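# Insert the held peg into the plate's hole

## Task

The left gripper starts out holding a peg a little above a plate, near the plate's hole. Lower the peg into that hole until it sits on the hole's bottom. Forcing or wedging the peg with too much force counts as a failed attempt.

## Robot and tools

Robot: two arms, left_arm and right_arm, each ending in a two-finger gripper. The left gripper already grips the peg; the right arm can normally stay still. Base positions in the scene frame: left_arm (-0.002, +0.268, -0.017) m, right_arm (-0.005, -0.308, -0.013) m, both nearly level.

Frames. Scene frame: origin at table-top height, midway between the bases; +x points out over the table, +y toward the left arm, +z up. Image sides do not match arm names. Each arm reports its hand pose, velocities and Hand target in its own base frame. Offsets you send are along the current Hand target's own axes, not the base axes. On a gripper, +z runs along the fingers (toward the tips) and the fingers separate along y. end_effector_position is the point between the pads, roughly 1 cm short of the fingertips. So, with the gripper pointing down, +dz pushes the peg downward.

execute_actions(actions, cameras). actions is a list of actions; each action is a list of 1 to 15 rows, and each row runs for one 1/30 s step. If fewer than 15 rows are given, the last row repeats until 15 steps are used. A row always has 14 numbers in [-1, 1], even when one arm is idle: left_arm dx, dy, dz, rx, ry, rz, opening, then right_arm in the same order. dx..rz are an offset from that arm's Hand target as it was when the action began (every row refers to that same start, not to the row before); a new action or call starts from the updated Hand target, so repeating an offset keeps moving further. Scale: 1.0 equals 0.6 m for dx/dy/dz or 180 degrees for rotation; rx, ry, rz form a single rotation vector. opening is absolute: +1 fully open (0.094 m), -1 closed. Important: 0 is also an opening command (half open), so always resend the left gripper's current closing value or the peg will drop. Sending six zero pose numbers re-requests the arm's current Hand target. An empty actions list just returns state and images. cameras picks which images come back: omitted, null or ["all"] gives all, [] none; an unknown name invalidates the call.

move(target, speed, blend, opening_speed, blocking, cameras). target is one 14-number row in the same layout and scale as above, or a list of up to 15 such rows visited in turn; every row is an offset from the Hand targets at the move's start, not from the previous row. The paths are straight, end together, take at least 0.5 s and are cut off after 10 s. speed is the path's top speed in m/s (0.002 to 2.9, default 0.25; rotation up to twice that in rad/s), one value or one per target. blend, in metres, rounds corners of a list (default 0 stops at each). opening_speed (0.2 or more per second on the -1..+1 scale) ramps the fingers. blocking=false returns after about 0.5 s while the move continues. The result adds a move: line giving the ending (done, off_target, moving, held, fault) and any limits (paced = command clipped, held = steps withheld). done means within 10 mm and 2 degrees; neither done nor off_target tells you about contact. Moves do not avoid obstacles or the other arm; the gripper lags and may overshoot its path more at higher speed.

wait(seconds): 0 to 10 s with commands held; a running move keeps going. stop(): brakes a running move. zoom_image(camera, region): region [x0, y0, x1, y1] in pixels, at most 504 by 504, from that camera's latest image. finished_scene(scene): ends the scene for good (scene 1).

Cameras: cam_head_left, cam_head_right (fixed, overhead behind the arms), cam_left_wrist, cam_right_wrist, all 504x504; calibration data exists but may be off by a few degrees and millimetres.

Results: per arm end_effector_position (m) and end_effector_quat_wxyz in its base frame, Hand target, Tool commands, grip_measured (same scale as opening), Joint positions (last entry is finger opening in m), Joint velocities ("within noise" when still), and Joint torques (N m, positive toward larger joint values; joints 1-3 wrap at ±28). Joint ranges (rad): waist -2.618..3.054, shoulder 0..3.142, elbow 0..3.142, wrist pitch and yaw -1.571..1.571, wrist roll -2.094..2.094.

Behaviour to expect: the controller limits commanded orientation to 40 degrees from the measured one. Friction and weight can leave the gripper short, low or tilted; check the reported pose after each move and send any missing distance as an offset. Small moves may not happen or may go sideways. An arm stopped by contact keeps pressing until commanded back past its gripper.

Avoid: pressing hard on the plate (aim only a few millimetres past the expected bottom, move slowly near contact, and back off once it stops); opening the left gripper by mistake; knocking anything off the table; bringing the grippers or arms together; routing paths close to an arm's own base; the bar, plate and rail under the bases. Holding loads or straining heats motors: MOTOR HOT appears at 75 °C, and at 90 °C the arm folds away and stays idle.

Each tool is called as name([rows], argument=value, ...), one row to a line, values as JSON.

## Session

execute_actions(actions=[])

Scene clock: 0.00 s.
left_arm: end_effector_position=(+0.2753, -0.1532, +0.1252) grip_measured=-0.051 end_effector_quat_wxyz=(+0.006, +0.859, +0.512, -0.005) | right_arm: end_effector_position=(+0.3789, +0.0000, +0.4021) grip_measured=+1.000 end_effector_quat_wxyz=(+0.707, +0.000, +0.707, +0.000)
Joint positions: left_arm=[-0.5 1.729 1.476 -1.313 0.014 1.568 0.045] | right_arm=[0 1.047 1.047 0 0 0 0.094]
Joint velocities: within noise
Joint torques (N m): no reading
Motor temperatures (°C): left_arm=[24 31 35 27 26 28 27] | right_arm=[27 32 37 32 23 26 23]
Heat: left arm: 35 °C; right arm: 37 °C.
Hand target: left_arm +0.2778, -0.1531, +0.1340; +0.018, +0.858, +0.513, +0.003 | right_arm +0.3768, -0.0006, +0.4126; +0.717, +0.001, +0.697, -0.001
Tool commands: left_gripper/opening=-1.0 right_gripper/opening=+1.0

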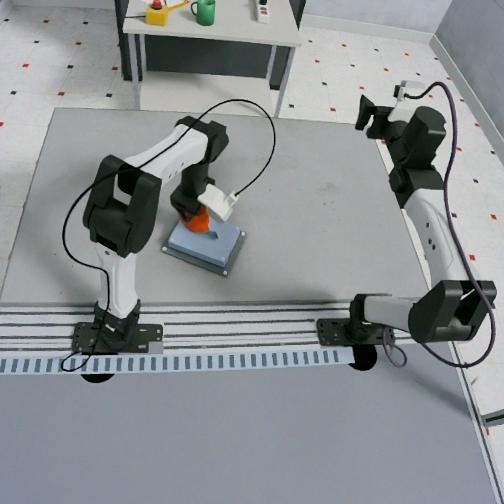

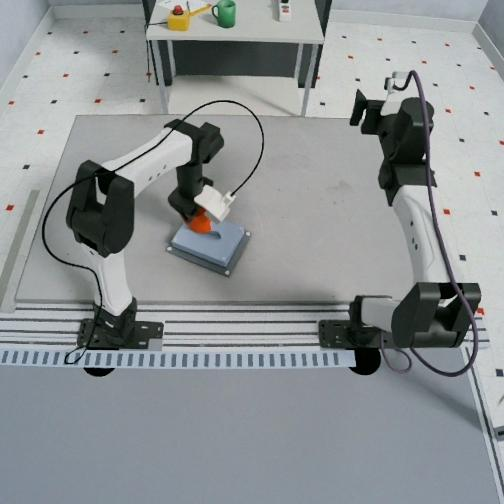

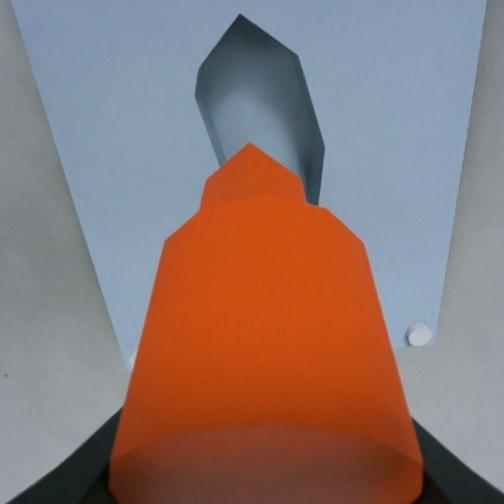

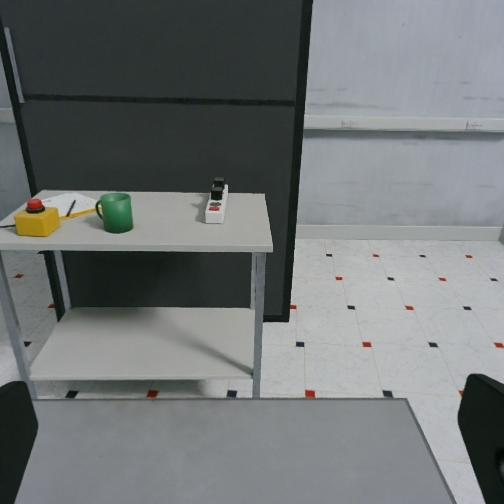

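zoom_image(camera="cam_left_wrist", region=[120, 0, 420, 300])

zoom_image(camera="cam_head_left", region=[150, 170, 260, 280])

zoom_image(camera="cam_head_right", region=[150, 170, 260, 280])

Scaled by 1.680 from the camera's 504x504 image, which has a finer 720x720 frame.

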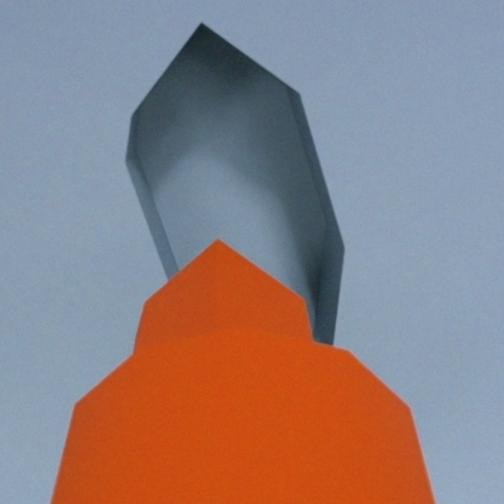

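Scaled by 4.582 from the camera's 504x504 image, which has a finer 720x720 frame.

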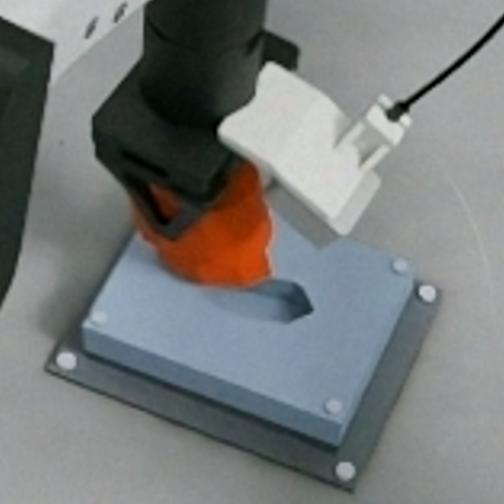

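Scaled by 4.582 from the camera's 504x504 image, which has a finer 720x720 frame.

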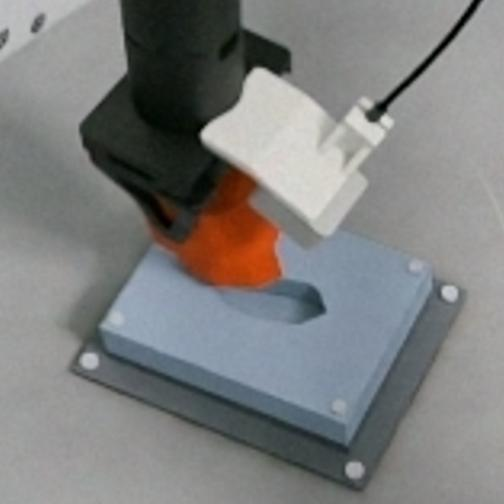

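move([
  [0, 0, -0.02, 0,0,0,-1, 0.1,0.06,-0.04,-0.1,0,0,1],
  [0.083, 0, -0.07, 0,0,0,-1, 0.392,0.25,-0.162,-0.417,0,0,1],
], speed=0.3)

Scene clock: 26.40 s.
left_arm: end_effector_position=(+0.2976, -0.1098, +0.1685) grip_measured=-0.050 end_effector_quat_wxyz=(+0.013, +0.858, +0.514, +0.001) | right_arm: end_effector_position=(+0.2879, +0.1478, +0.1752) grip_measured=+1.000 end_effector_quat_wxyz=(+0.566, -0.431, +0.562, +0.422)
Joint positions: left_arm=[-0.346 1.734 1.655 -1.47 0.014 1.717 0.045] | right_arm=[-0.073 1.551 0.392 1.144 -1.368 -0.028 0.094]
Joint velocities: within noise
Joint torques (N m): left_arm=[0.31 -8.29 7.97 0.09 0.01 0.1] | right_arm=[0.85 -3.4 4.19 1.45 -0.1 0.05]
Motor temperatures (°C): left_arm=[24 37 38 26 26 28 28] | right_arm=[27 33 44 36 23 26 23]
Heat: left arm: 38 °C; right arm: 44 °C.
Hand target: left_arm +0.3004, -0.1081, +0.1752; +0.018, +0.858, +0.513, +0.003 | right_arm +0.2863, +0.1497, +0.1748; +0.569, -0.436, +0.553, +0.424
Off the commanded pose: left_arm 0.008 m, 1 deg | right_arm 0.002 m, 1 deg.
move: done
camera_calibration:
cam_left_wrist: T_world_to_cam=[[-0.882306, 0.468465, -0.0455615, 0.322877], [0.410648, 0.813471, 0.411866, -0.0643328], [0.230008, 0.344682, -0.910105, 0.209585], [0, 0, 0, 1]] pos_world=[0.263088, -0.171164, 0.231952]
cam_right_wrist: T_world_to_cam=[[0.951261, -0.307648, -0.0213541, -0.223644], [-0.166844, -0.455181, -0.874628, 0.300407], [0.259357, 0.835562, -0.484325, -0.0237157], [0, 0, 0, 1]] pos_world=[0.269016, 0.0877517, 0.246482]

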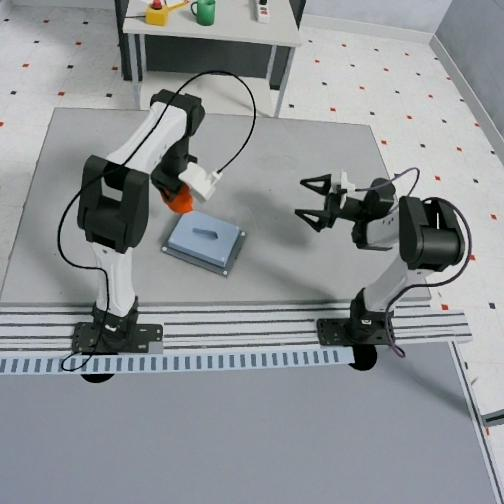

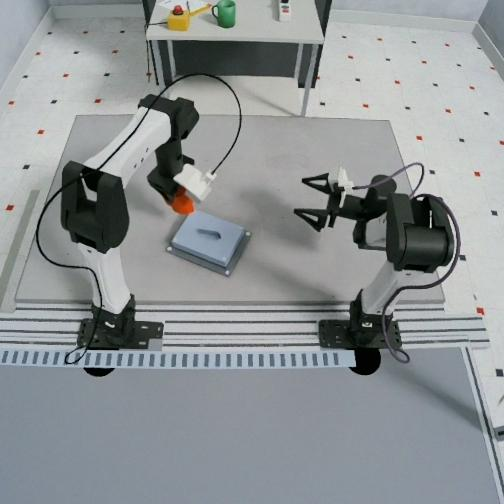

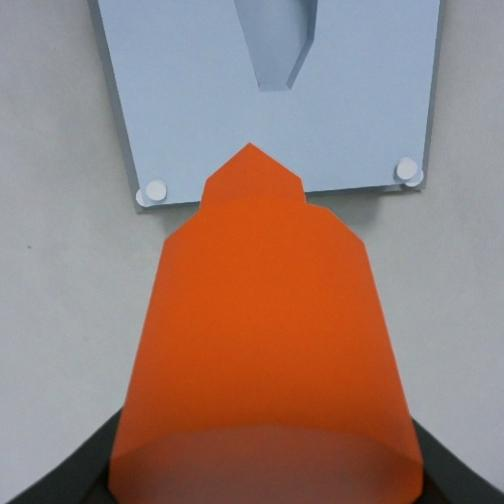

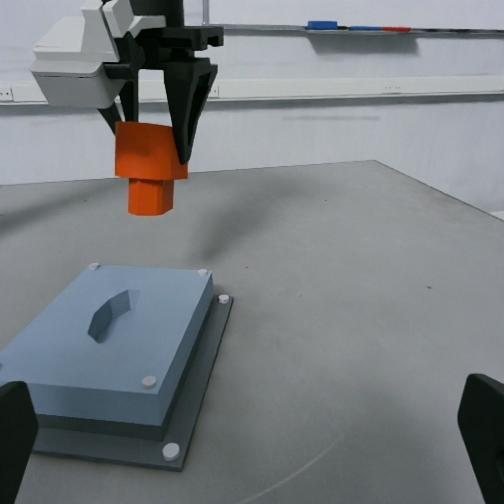

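zoom_image(camera="cam_right_wrist", region=[60, 80, 260, 280])

zoom_image(camera="cam_right_wrist", region=[0, 240, 240, 480])

zoom_image(camera="cam_head_right", region=[150, 190, 260, 300])

zoom_image(camera="cam_left_wrist", region=[130, 100, 400, 370])

Scaled by 2.520 from the camera's 504x504 image, which has a finer 720x720 frame.

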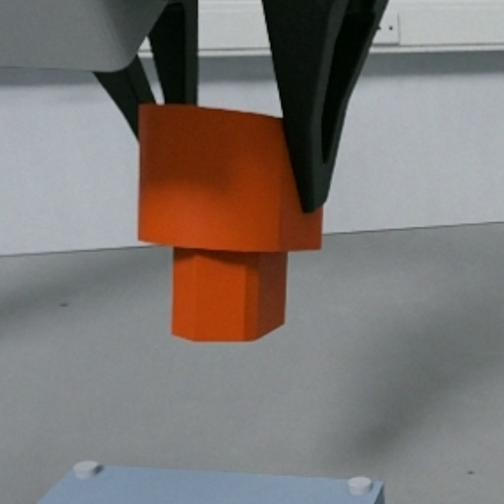

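Scaled by 2.100 from the camera's 504x504 image, which has a finer 720x720 frame.

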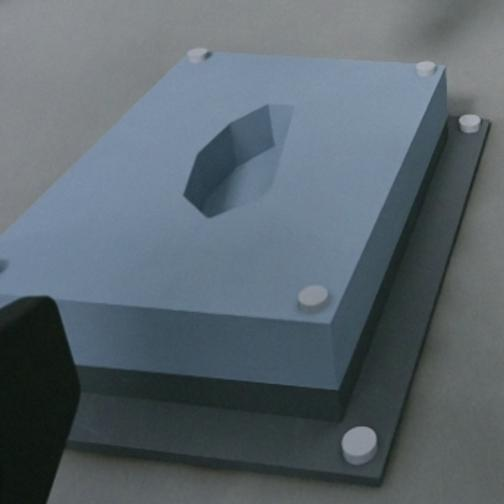

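Scaled by 4.582 from the camera's 504x504 image, which has a finer 720x720 frame.

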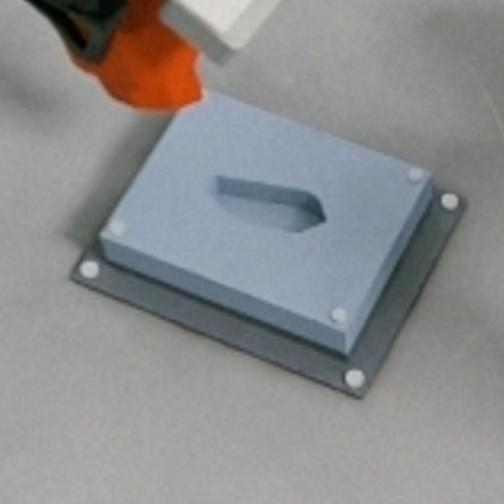

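Scaled by 1.867 from the camera's 504x504 image, which has a finer 720x720 frame.

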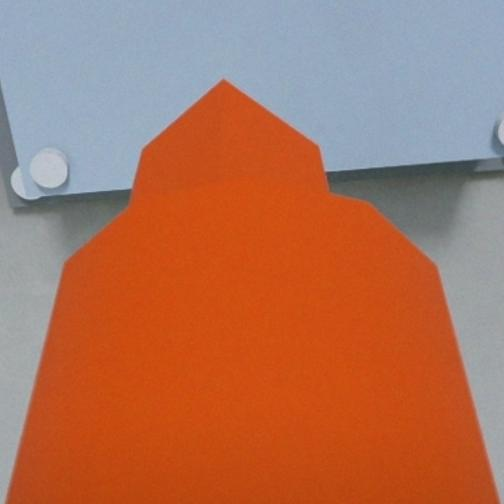

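zoom_image(camera="cam_left_wrist", region=[210, 0, 360, 150])

Scaled by 3.360 from the camera's 504x504 image, which has a finer 720x720 frame.

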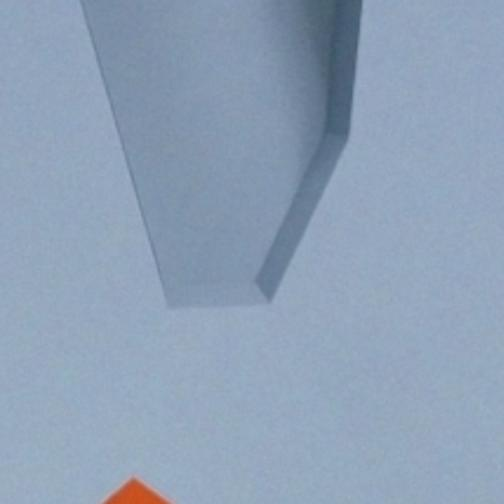

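zoom_image(camera="cam_left_wrist", region=[190, 130, 320, 260])

zoom_image(camera="cam_right_wrist", region=[100, 110, 200, 230])

zoom_image(camera="cam_left_wrist", region=[80, 130, 450, 504])

Scaled by 3.877 from the camera's 504x504 image, which has a finer 720x720 frame.

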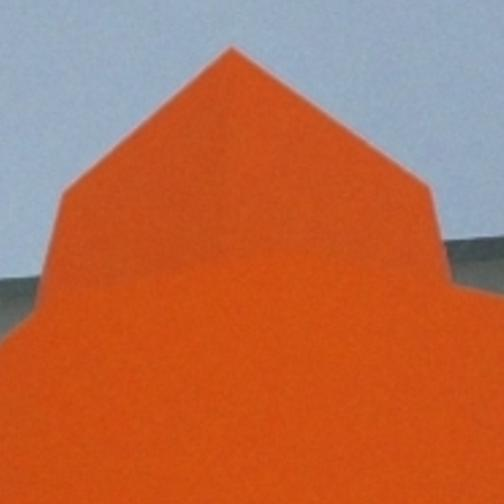

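Scaled by 4.200 from the camera's 504x504 image, which has a finer 720x720 frame.

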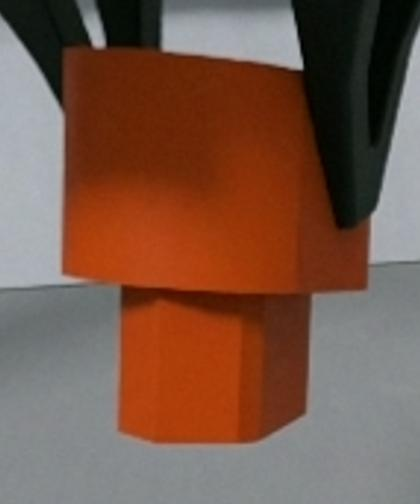

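Scaled by 1.348 from the camera's 504x504 image, which has a finer 720x720 frame.

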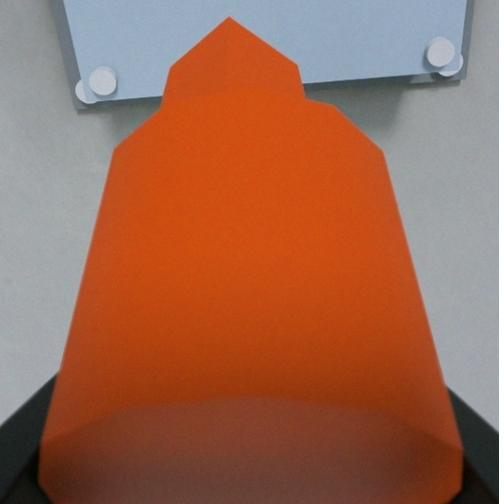

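move(target=[0,0,0,0,0,0,-1, 0,0,0.18,0,0,0,1], speed=0.3, cameras=["cam_right_wrist"])

zoom_image(camera="cam_right_wrist", region=[60, 60, 260, 260])

move(target=[0,0,0,0,0,-0.5,-1, 0,0,0,0,0,0,1], speed=0.4)

zoom_image(camera="cam_right_wrist", region=[60, 60, 260, 260])

Scene clock: 104.73 s.
left_arm: end_effector_position=(+0.2976, -0.1098, +0.1685) grip_measured=-0.050 end_effector_quat_wxyz=(+0.013, +0.858, +0.513, +0.001) | right_arm: end_effector_position=(+0.3080, +0.2509, +0.1686) grip_measured=+1.000 end_effector_quat_wxyz=(+0.554, -0.435, +0.564, +0.431)
Joint positions: left_arm=[-0.346 1.734 1.655 -1.47 0.014 1.717 0.045] | right_arm=[0.309 1.699 0.527 1.146 -1.009 -0.018 0.094]
Joint velocities: within noise
Joint torques (N m): left_arm=[0.31 -8.29 7.97 0.09 0.02 0.09] | right_arm=[0.92 -4.6 6.3 1.65 0.15 0.1]
Motor temperatures (°C): left_arm=[24 40 42 26 26 27 30] | right_arm=[27 33 40 38 23 26 23]
Heat: left arm: 42 °C; right arm: 40 °C.
Hand target: left_arm +0.3005, -0.1081, +0.1752; +0.018, +0.858, +0.513, +0.003 | right_arm +0.3144, +0.2540, +0.1756; +0.569, -0.436, +0.553, +0.424
Off the commanded pose: left_arm 0.008 m, 1 deg | right_arm 0.010 m, 2 deg.
move: done
camera_calibration:
cam_right_wrist: T_world_to_cam=[[0.957493, -0.286008, -0.0375002, -0.215783], [-0.172706, -0.464282, -0.868686, 0.347961], [0.231041, 0.838237, -0.493942, -0.108677], [0, 0, 0, 1]] pos_world=[0.291814, 0.190933, 0.240497]
Images, in order (width x height): cam_right_wrist 504x504.

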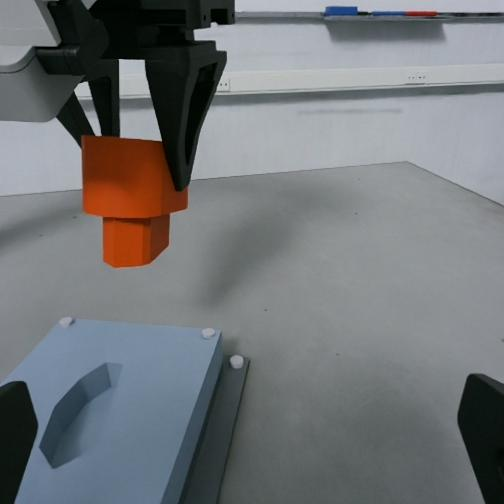

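Scaled by 2.520 from the camera's 504x504 image, which has a finer 720x720 frame.

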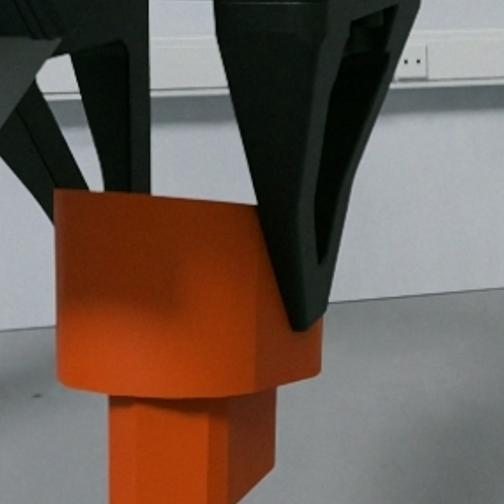

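Scene clock: 107.60 s.
left_arm: end_effector_position=(+0.2970, -0.1096, +0.1685) grip_measured=-0.050 end_effector_quat_wxyz=(+0.009, +0.255, +0.967, -0.008) | right_arm: end_effector_position=(+0.3081, +0.2508, +0.1686) grip_measured=+1.000 end_effector_quat_wxyz=(+0.555, -0.435, +0.564, +0.431)
Joint positions: left_arm=[-0.346 1.734 1.655 -1.473 0.014 0.171 0.045] | right_arm=[0.309 1.699 0.527 1.146 -1.009 -0.018 0.094]
Joint velocities: within noise
Joint torques (N m): left_arm=[0.32 -8.38 8.02 0.19 -0.02 -0.14] | right_arm=[0.9 -4.63 6.35 1.65 0.13 0.09]
Motor temperatures (°C): left_arm=[24 40 42 26 26 27 30] | right_arm=[27 33 41 38 23 26 23]
Heat: left arm: 42 °C; right arm: 41 °C.
Hand target: left_arm +0.3005, -0.1081, +0.1752; +0.015, +0.244, +0.970, -0.011 | right_arm +0.3144, +0.2540, +0.1756; +0.569, -0.436, +0.553, +0.424
Off the commanded pose: left_arm 0.008 m, 2 deg | right_arm 0.010 m, 2 deg.
move: done
camera_calibration:
cam_left_wrist: T_world_to_cam=[[-0.490638, -0.871287, -0.0115315, 0.0533698], [-0.799602, 0.444933, 0.403325, 0.256282], [-0.346281, 0.207107, -0.914984, 0.366599], [0, 0, 0, 1]] pos_world=[0.358055, -0.143453, 0.232683]
cam_right_wrist: T_world_to_cam=[[0.957295, -0.286674, -0.0374778, -0.215632], [-0.173013, -0.464181, -0.868679, 0.347984], [0.231631, 0.838066, -0.493956, -0.10873], [0, 0, 0, 1]] pos_world=[0.291815, 0.190834, 0.240497]

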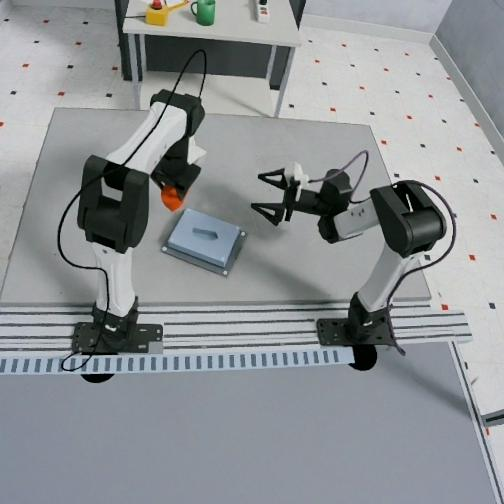

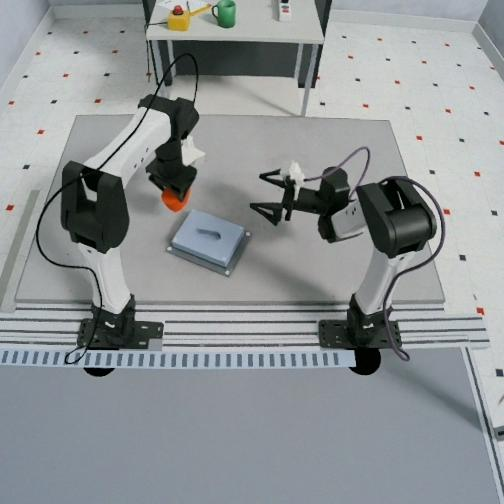

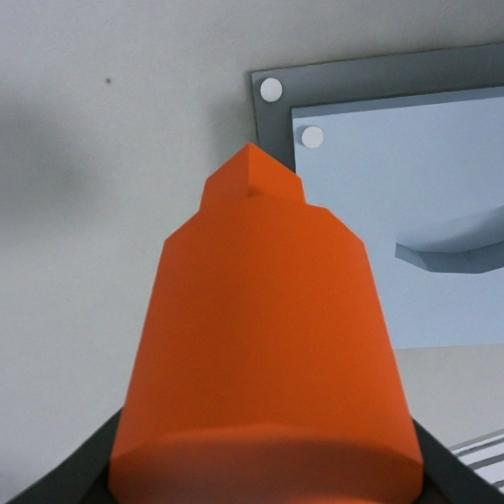

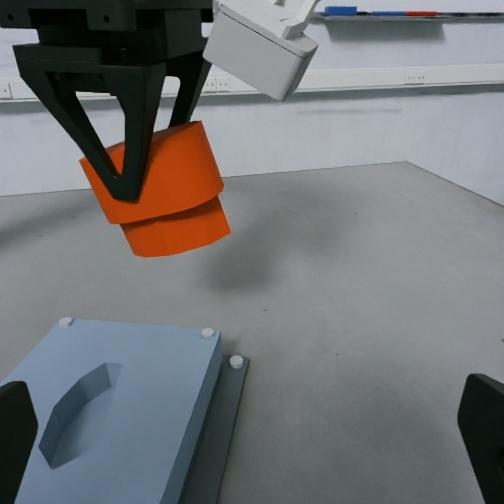

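Scaled by 2.520 from the camera's 504x504 image, which has a finer 720x720 frame.

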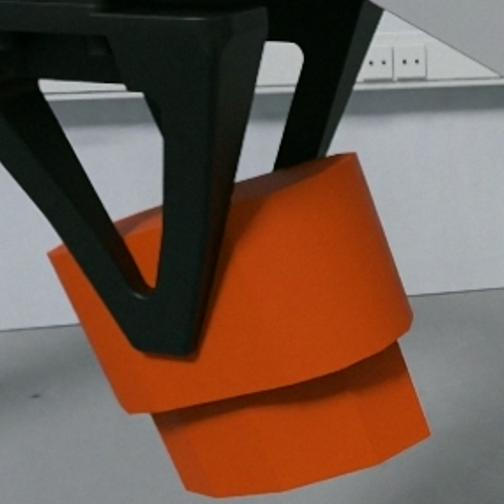

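zoom_image(camera="cam_right_wrist", region=[110, 180, 240, 270])

zoom_image(camera="cam_right_wrist", region=[130, 310, 270, 504])

Scaled by 3.877 from the camera's 504x504 image, which has a finer 720x720 frame.

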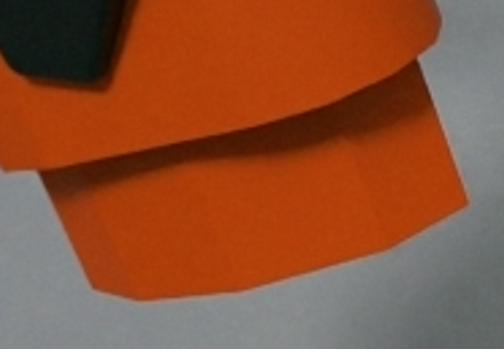

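Scaled by 2.598 from the camera's 504x504 image, which has a finer 720x720 frame.

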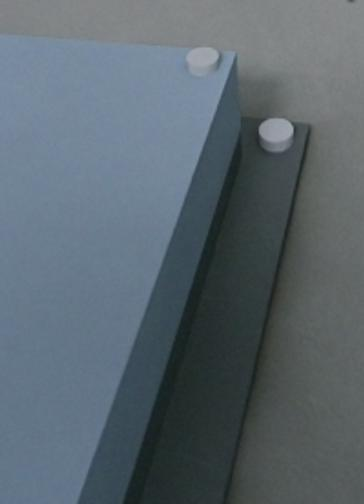

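move(target=[0,0,0,0,0.078,0,-1, 0,0,0,0,0,0,1], speed=0.4, cameras=["cam_right_wrist","cam_left_wrist"])

zoom_image(camera="cam_right_wrist", region=[60, 100, 220, 260])

move(target=[0,0,0,0.0212,-0.0,0.5,-1, 0,0,0,0,0,0,1], speed=0.4, cameras=["cam_right_wrist","cam_left_wrist"])

zoom_image(camera="cam_right_wrist", region=[60, 120, 220, 280])

Scene clock: 141.07 s.
left_arm: end_effector_position=(+0.2981, -0.1096, +0.1665) grip_measured=-0.050 end_effector_quat_wxyz=(-0.034, +0.249, +0.968, +0.001) | right_arm: end_effector_position=(+0.3081, +0.2508, +0.1686) grip_measured=+1.000 end_effector_quat_wxyz=(+0.555, -0.435, +0.564, +0.431)
Joint positions: left_arm=[-0.35 1.822 1.752 -1.568 0.004 0.154 0.045] | right_arm=[0.309 1.699 0.527 1.146 -1.009 -0.018 0.094]
Joint velocities: within noise
Joint torques (N m): left_arm=[-0.79 -9.55 7.94 0 -0.28 -0.14] | right_arm=[0.91 -4.63 6.34 1.63 0.15 0.09]
Motor temperatures (°C): left_arm=[24 41 43 26 26 27 30] | right_arm=[27 34 42 40 23 26 23]
Heat: left arm: 43 °C; right arm: 42 °C.
Hand target: left_arm +0.3004, -0.1081, +0.1753; -0.104, +0.244, +0.964, +0.019 | right_arm +0.3144, +0.2540, +0.1755; +0.569, -0.436, +0.553, +0.424
Off the commanded pose: left_arm 0.009 m, 8 deg | right_arm 0.010 m, 2 deg.
joint sent to its limit (left arm) — joint 4 (wrist pitch), lower limit. The joint targets are off in orientation, not in position.
move: off_target (left_arm)
camera_calibration:
cam_left_wrist: T_world_to_cam=[[-0.48021, -0.877116, -0.00808668, 0.049576], [-0.770594, 0.41745, 0.481581, 0.23323], [-0.419027, 0.237491, -0.876364, 0.383658], [0, 0, 0, 1]] pos_world=[0.364296, -0.144994, 0.224306]
cam_right_wrist: T_world_to_cam=[[0.957295, -0.286674, -0.0374778, -0.215632], [-0.173013, -0.464181, -0.868679, 0.347984], [0.231631, 0.838066, -0.493956, -0.10873], [0, 0, 0, 1]] pos_world=[0.291815, 0.190834, 0.240497]
Images, in order (width x height): cam_left_wrist 504x504, cam_right_wrist 504x504.

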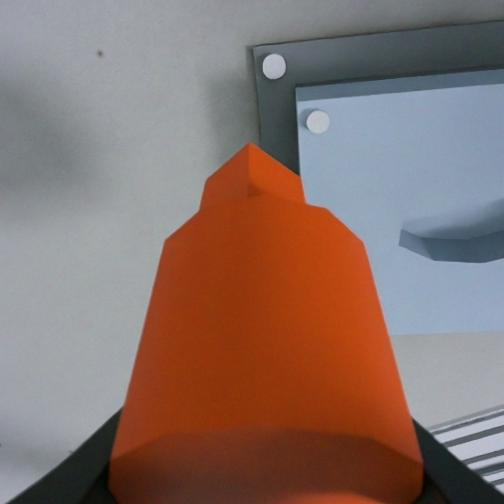

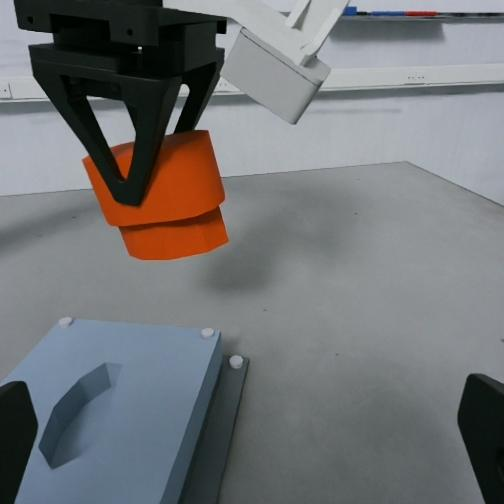

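Scaled by 3.150 from the camera's 504x504 image, which has a finer 720x720 frame.

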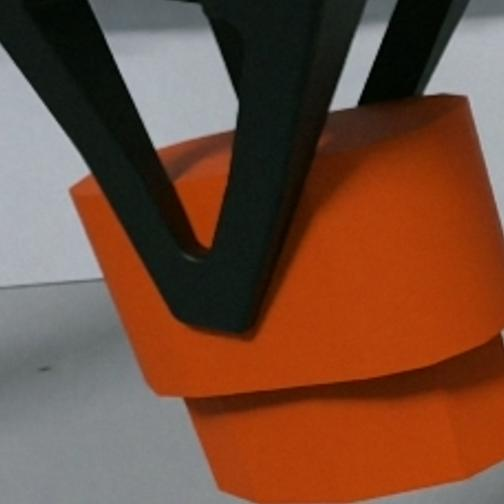

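Scene clock: 143.97 s.
left_arm: end_effector_position=(+0.2984, -0.1086, +0.1666) grip_measured=-0.049 end_effector_quat_wxyz=(-0.018, +0.852, +0.522, -0.032) | right_arm: end_effector_position=(+0.3081, +0.2508, +0.1686) grip_measured=+1.000 end_effector_quat_wxyz=(+0.555, -0.435, +0.564, +0.431)
Joint positions: left_arm=[-0.334 1.822 1.752 -1.569 0.028 1.71 0.045] | right_arm=[0.309 1.699 0.527 1.146 -1.009 -0.018 0.094]
Joint velocities: within noise
Joint torques (N m): left_arm=[-0.62 -9.47 7.87 -0.11 -0.11 0.11] | right_arm=[0.9 -4.67 6.38 1.64 0.16 0.1]
Motor temperatures (°C): left_arm=[24 41 43 26 26 27 30] | right_arm=[27 34 42 40 23 26 23]
Heat: left arm: 43 °C; right arm: 42 °C.
Hand target: left_arm +0.3005, -0.1080, +0.1753; -0.094, +0.851, +0.509, -0.089 | right_arm +0.3144, +0.2540, +0.1755; +0.569, -0.436, +0.553, +0.424
Off the commanded pose: left_arm 0.009 m, 11 deg | right_arm 0.010 m, 2 deg.
joint sent to its limit (left arm) — joint 4 (wrist pitch), lower limit. The joint targets are off in orientation, not in position.
move: off_target (left_arm)
camera_calibration:
cam_left_wrist: T_world_to_cam=[[-0.891059, 0.452017, 0.041174, 0.30935], [0.43106, 0.814347, 0.38862, -0.0669734], [0.142133, 0.364032, -0.920478, 0.23731], [0, 0, 0, 1]] pos_world=[0.270789, -0.17168, 0.231729]
cam_right_wrist: T_world_to_cam=[[0.957295, -0.286674, -0.0374778, -0.215632], [-0.173013, -0.464181, -0.868679, 0.347984], [0.231631, 0.838066, -0.493956, -0.10873], [0, 0, 0, 1]] pos_world=[0.291815, 0.190834, 0.240497]
Images, in order (width x height): cam_left_wrist 504x504, cam_right_wrist 504x504.

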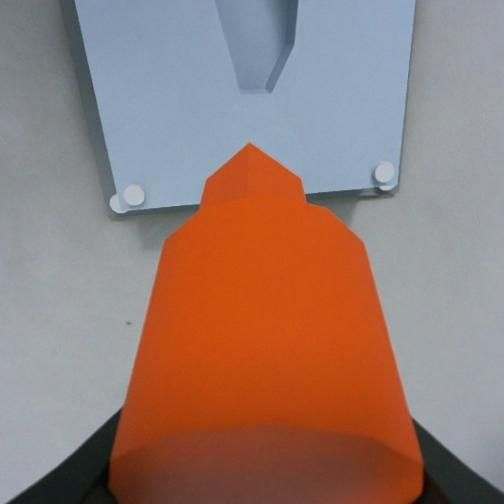

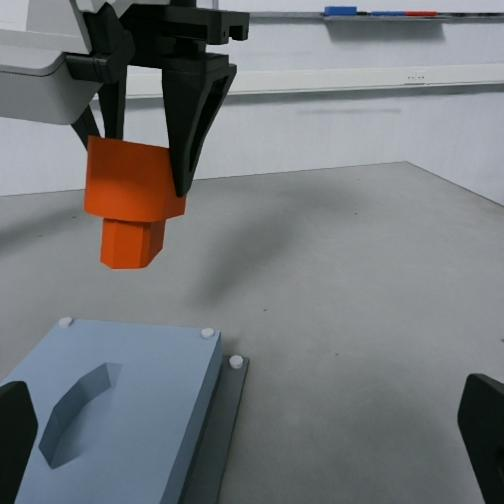

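Scaled by 3.150 from the camera's 504x504 image, which has a finer 720x720 frame.

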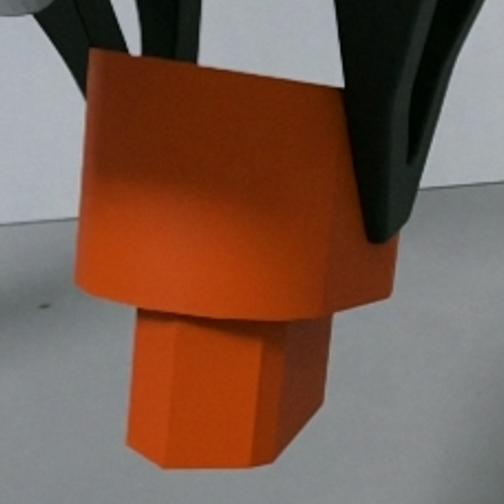

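zoom_image(camera="cam_left_wrist", region=[60, 0, 240, 220])

zoom_image(camera="cam_left_wrist", region=[290, 0, 470, 220])

Scaled by 2.291 from the camera's 504x504 image, which has a finer 720x720 frame.

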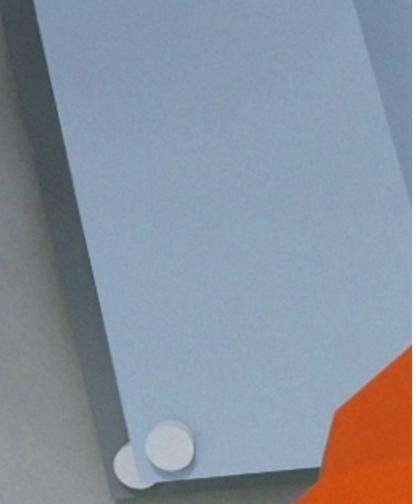

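Scaled by 2.291 from the camera's 504x504 image, which has a finer 720x720 frame.

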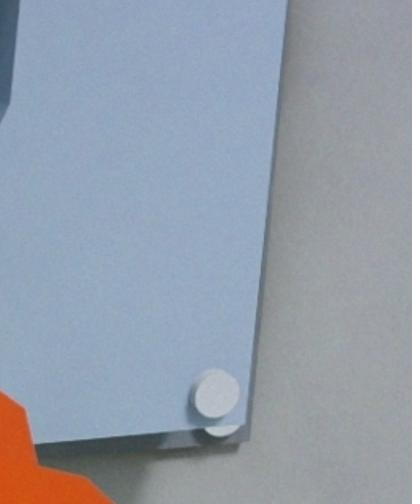

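move(target=[0,0,0,-0.1025,0.105,0,-1, 0,0,0,0,0,0,1], speed=0.4, cameras=["cam_right_wrist","cam_left_wrist"])

zoom_image(camera="cam_right_wrist", region=[60, 120, 220, 280])

zoom_image(camera="cam_left_wrist", region=[0, 0, 252, 252])

zoom_image(camera="cam_left_wrist", region=[252, 0, 504, 252])

Scene clock: 194.40 s.
left_arm: end_effector_position=(+0.2981, -0.1106, +0.1642) grip_measured=-0.049 end_effector_quat_wxyz=(-0.054, +0.863, +0.489, +0.111) | right_arm: end_effector_position=(+0.3081, +0.2508, +0.1686) grip_measured=+1.000 end_effector_quat_wxyz=(+0.554, -0.435, +0.564, +0.431)
Joint positions: left_arm=[-0.487 1.714 1.593 -1.421 -0.245 1.627 0.045] | right_arm=[0.309 1.699 0.527 1.146 -1.009 -0.018 0.094]
Joint velocities: within noise
Joint torques (N m): left_arm=[-0.69 -11.79 5.18 0.46 -0.42 -0.13] | right_arm=[0.94 -4.7 6.32 1.63 0.13 0.09]
Motor temperatures (°C): left_arm=[24 47 45 25 26 27 31] | right_arm=[27 35 43 42 23 26 23]
Heat: left arm: 47 °C; right arm: 43 °C.
Hand target: left_arm +0.3004, -0.1081, +0.1751; -0.039, +0.858, +0.495, +0.134 | right_arm +0.3143, +0.2540, +0.1755; +0.569, -0.436, +0.554, +0.424
Off the commanded pose: left_arm 0.012 m, 3 deg | right_arm 0.010 m, 2 deg.
move: off_target (left_arm)
camera_calibration:
cam_left_wrist: T_world_to_cam=[[-0.85532, 0.516666, -0.0385296, 0.3197], [0.380545, 0.676958, 0.630011, -0.104069], [0.351588, 0.524198, -0.77563, 0.167368], [0, 0, 0, 1]] pos_world=[0.254204, -0.182462, 0.207699]
cam_right_wrist: T_world_to_cam=[[0.957274, -0.286699, -0.0378156, -0.215636], [-0.173303, -0.464073, -0.868679, 0.348065], [0.2315, 0.838117, -0.493931, -0.108731], [0, 0, 0, 1]] pos_world=[0.291915, 0.190834, 0.240497]
Images, in order (width x height): cam_left_wrist 504x504, cam_right_wrist 504x504.

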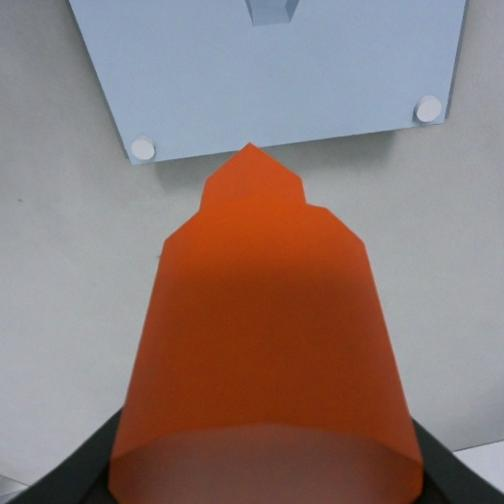

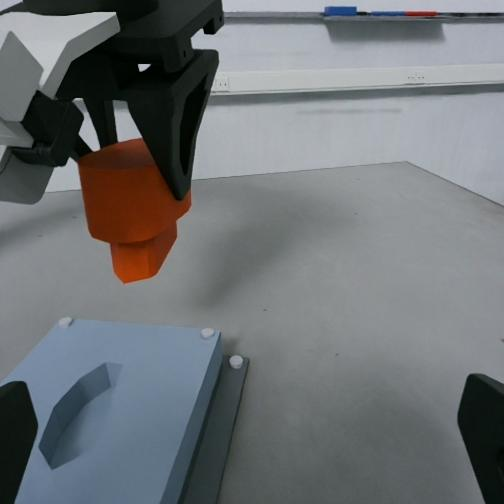

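Scaled by 3.150 from the camera's 504x504 image, which has a finer 720x720 frame.

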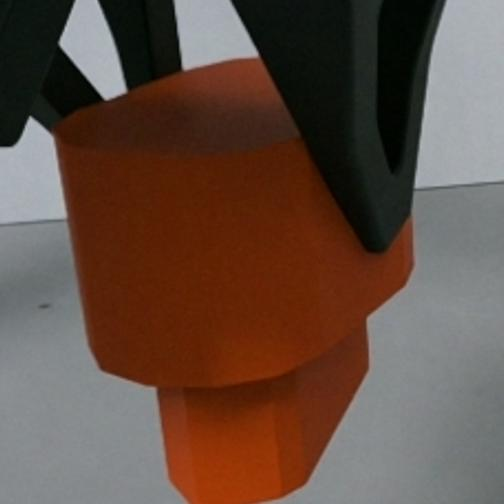

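Scaled by 2.000 from the camera's 504x504 image, which has a finer 720x720 frame.

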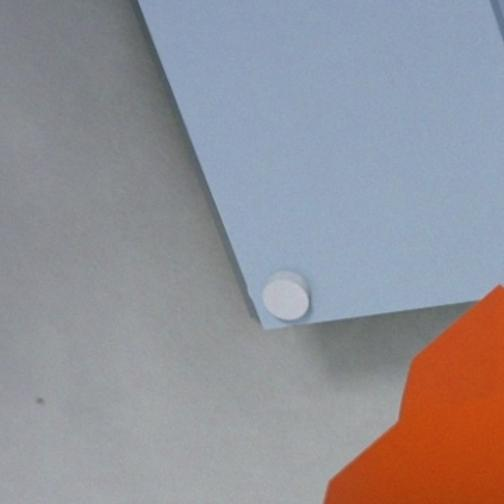

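Scaled by 2.000 from the camera's 504x504 image, which has a finer 720x720 frame.

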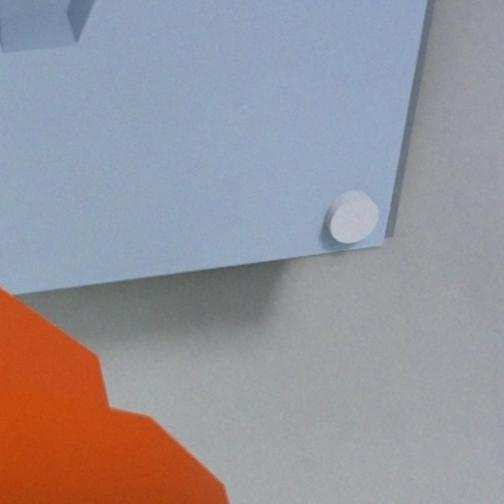

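zoom_image(camera="cam_right_wrist", region=[100, 210, 190, 290])

zoom_image(camera="cam_right_wrist", region=[70, 130, 200, 260])

Scaled by 5.600 from the camera's 504x504 image, which has a finer 720x720 frame.

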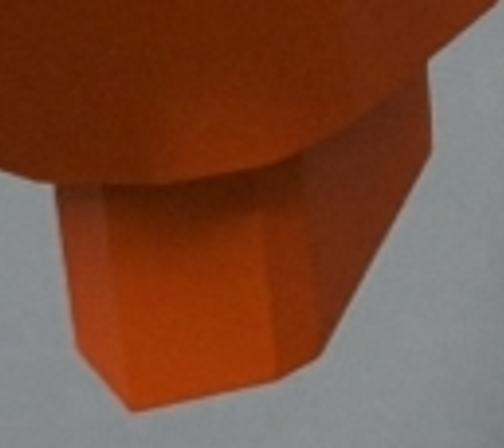

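Scaled by 3.877 from the camera's 504x504 image, which has a finer 720x720 frame.

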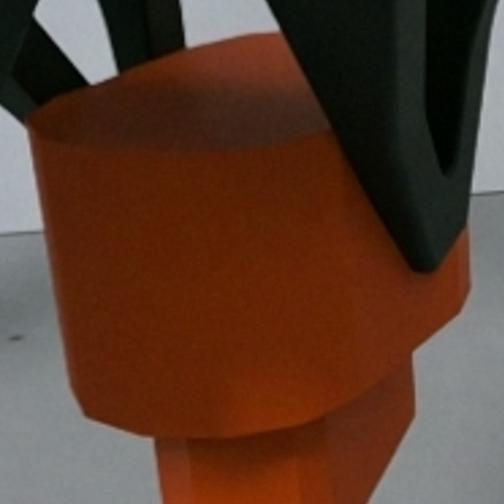

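move([
  [0,0,0,0,0,0,-1, 0,0,-0.13,-0.07,0,0,1],
  [-0.162,-0.0037,-0.0122,-0.0025,0.0176,-0.048,-1, 0,0,-0.167,-0.083,0,0,1],
], speed=0.25)

zoom_image(camera="cam_left_wrist", region=[150, 0, 350, 200])

Scene clock: 234.13 s.
left_arm: end_effector_position=(+0.2473, -0.1933, +0.1494) grip_measured=-0.049 end_effector_quat_wxyz=(-0.038, +0.820, +0.551, +0.149) | right_arm: end_effector_position=(+0.2896, +0.1600, +0.1715) grip_measured=+1.000 end_effector_quat_wxyz=(+0.514, -0.484, +0.516, +0.486)
Joint positions: left_arm=[-0.83 1.744 1.557 -1.417 -0.308 1.123 0.045] | right_arm=[-0.041 1.701 0.533 1.146 -1.552 -0.019 0.094]
Joint velocities: within noise
Joint torques (N m): left_arm=[-0.29 -8.57 7.34 -0.03 -0.45 -0.14] | right_arm=[-0.28 -6.52 4.01 1.16 -0.11 -0.07]
Motor temperatures (°C): left_arm=[24 48 41 25 26 27 31] | right_arm=[27 35 43 43 23 26 23]
Heat: left arm: 48 °C; right arm: 43 °C.
Hand target: left_arm +0.2510, -0.1899, +0.1560; -0.039, +0.814, +0.556, +0.162 | right_arm +0.2884, +0.1573, +0.1748; +0.507, -0.506, +0.494, +0.493
Off the commanded pose: left_arm 0.008 m, 2 deg | right_arm 0.004 m, 4 deg.
joint sent to its limit (right arm) — joint 5 (wrist yaw), lower limit. The joint targets are off in orientation, not in position.
move: off_target (right_arm)
camera_calibration:
cam_left_wrist: T_world_to_cam=[[-0.911888, 0.391246, -0.124045, 0.320853], [0.217947, 0.717673, 0.661396, 0.0240172], [0.347792, 0.576084, -0.739708, 0.222688], [0, 0, 0, 1]] pos_world=[0.209898, -0.271056, 0.18864]
cam_right_wrist: T_world_to_cam=[[0.994553, -0.096987, -0.0381921, -0.264972], [-0.0801345, -0.477103, -0.875186, 0.281515], [0.0666602, 0.87348, -0.482276, 0.0131534], [0, 0, 0, 1]] pos_world=[0.285211, 0.0971236, 0.242602]

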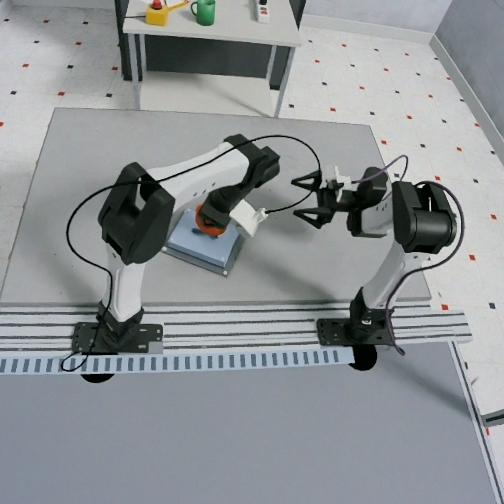

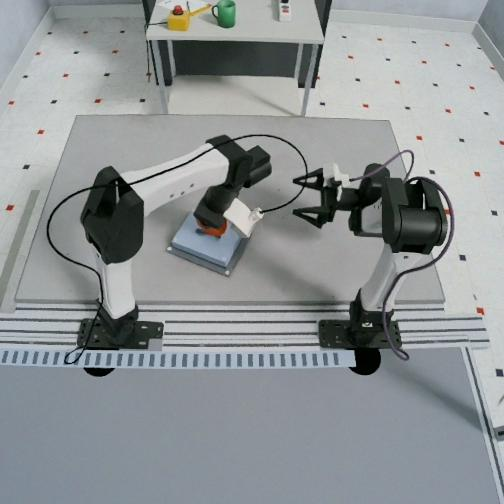

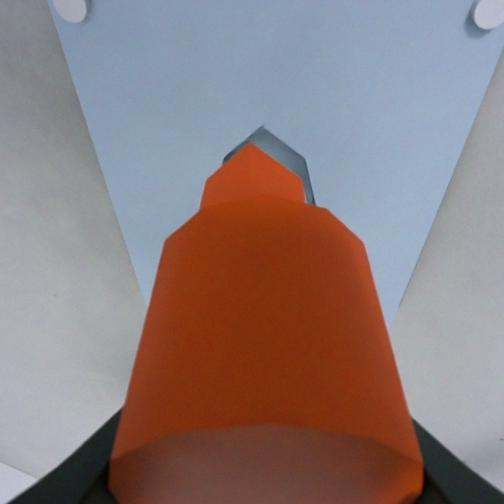

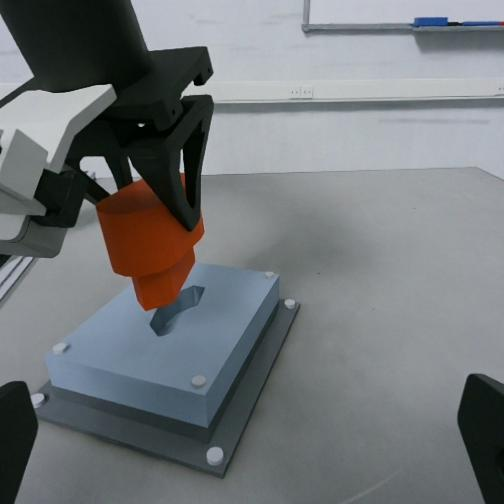

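Scaled by 2.520 from the camera's 504x504 image, which has a finer 720x720 frame.

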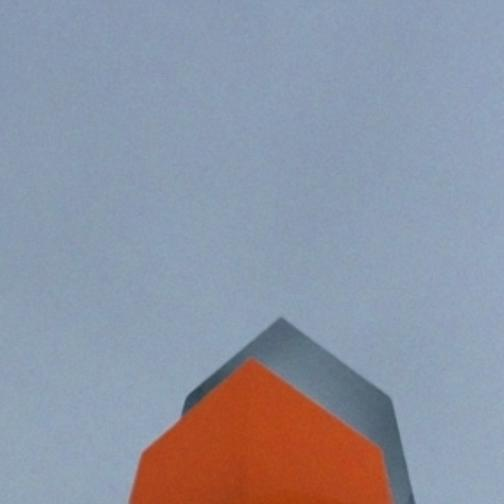

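zoom_image(camera="cam_right_wrist", region=[90, 230, 230, 370])

zoom_image(camera="cam_right_wrist", region=[80, 160, 220, 300])

zoom_image(camera="cam_right_wrist", region=[180, 260, 310, 450])

Scaled by 3.600 from the camera's 504x504 image, which has a finer 720x720 frame.

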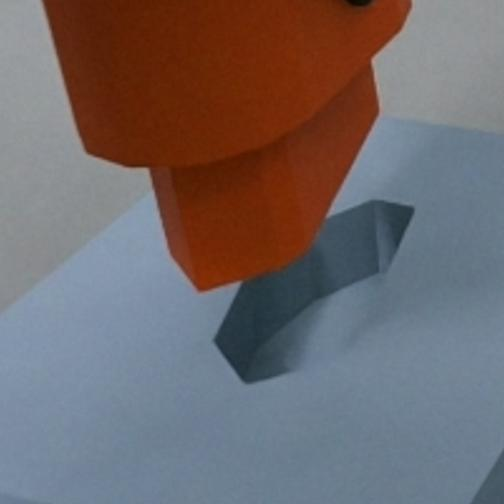

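Scaled by 3.600 from the camera's 504x504 image, which has a finer 720x720 frame.

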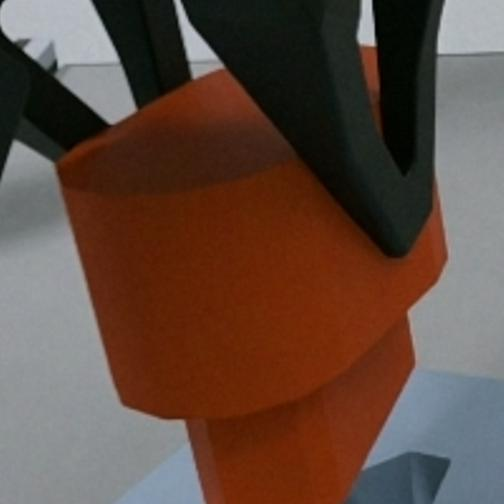

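Scaled by 2.653 from the camera's 504x504 image, which has a finer 720x720 frame.

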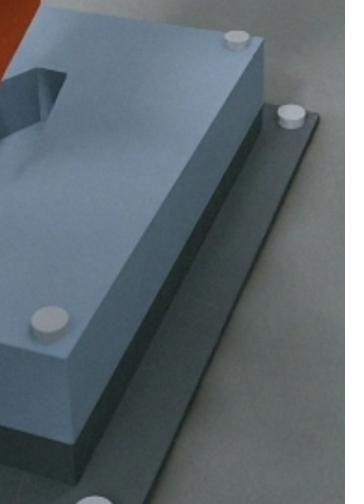

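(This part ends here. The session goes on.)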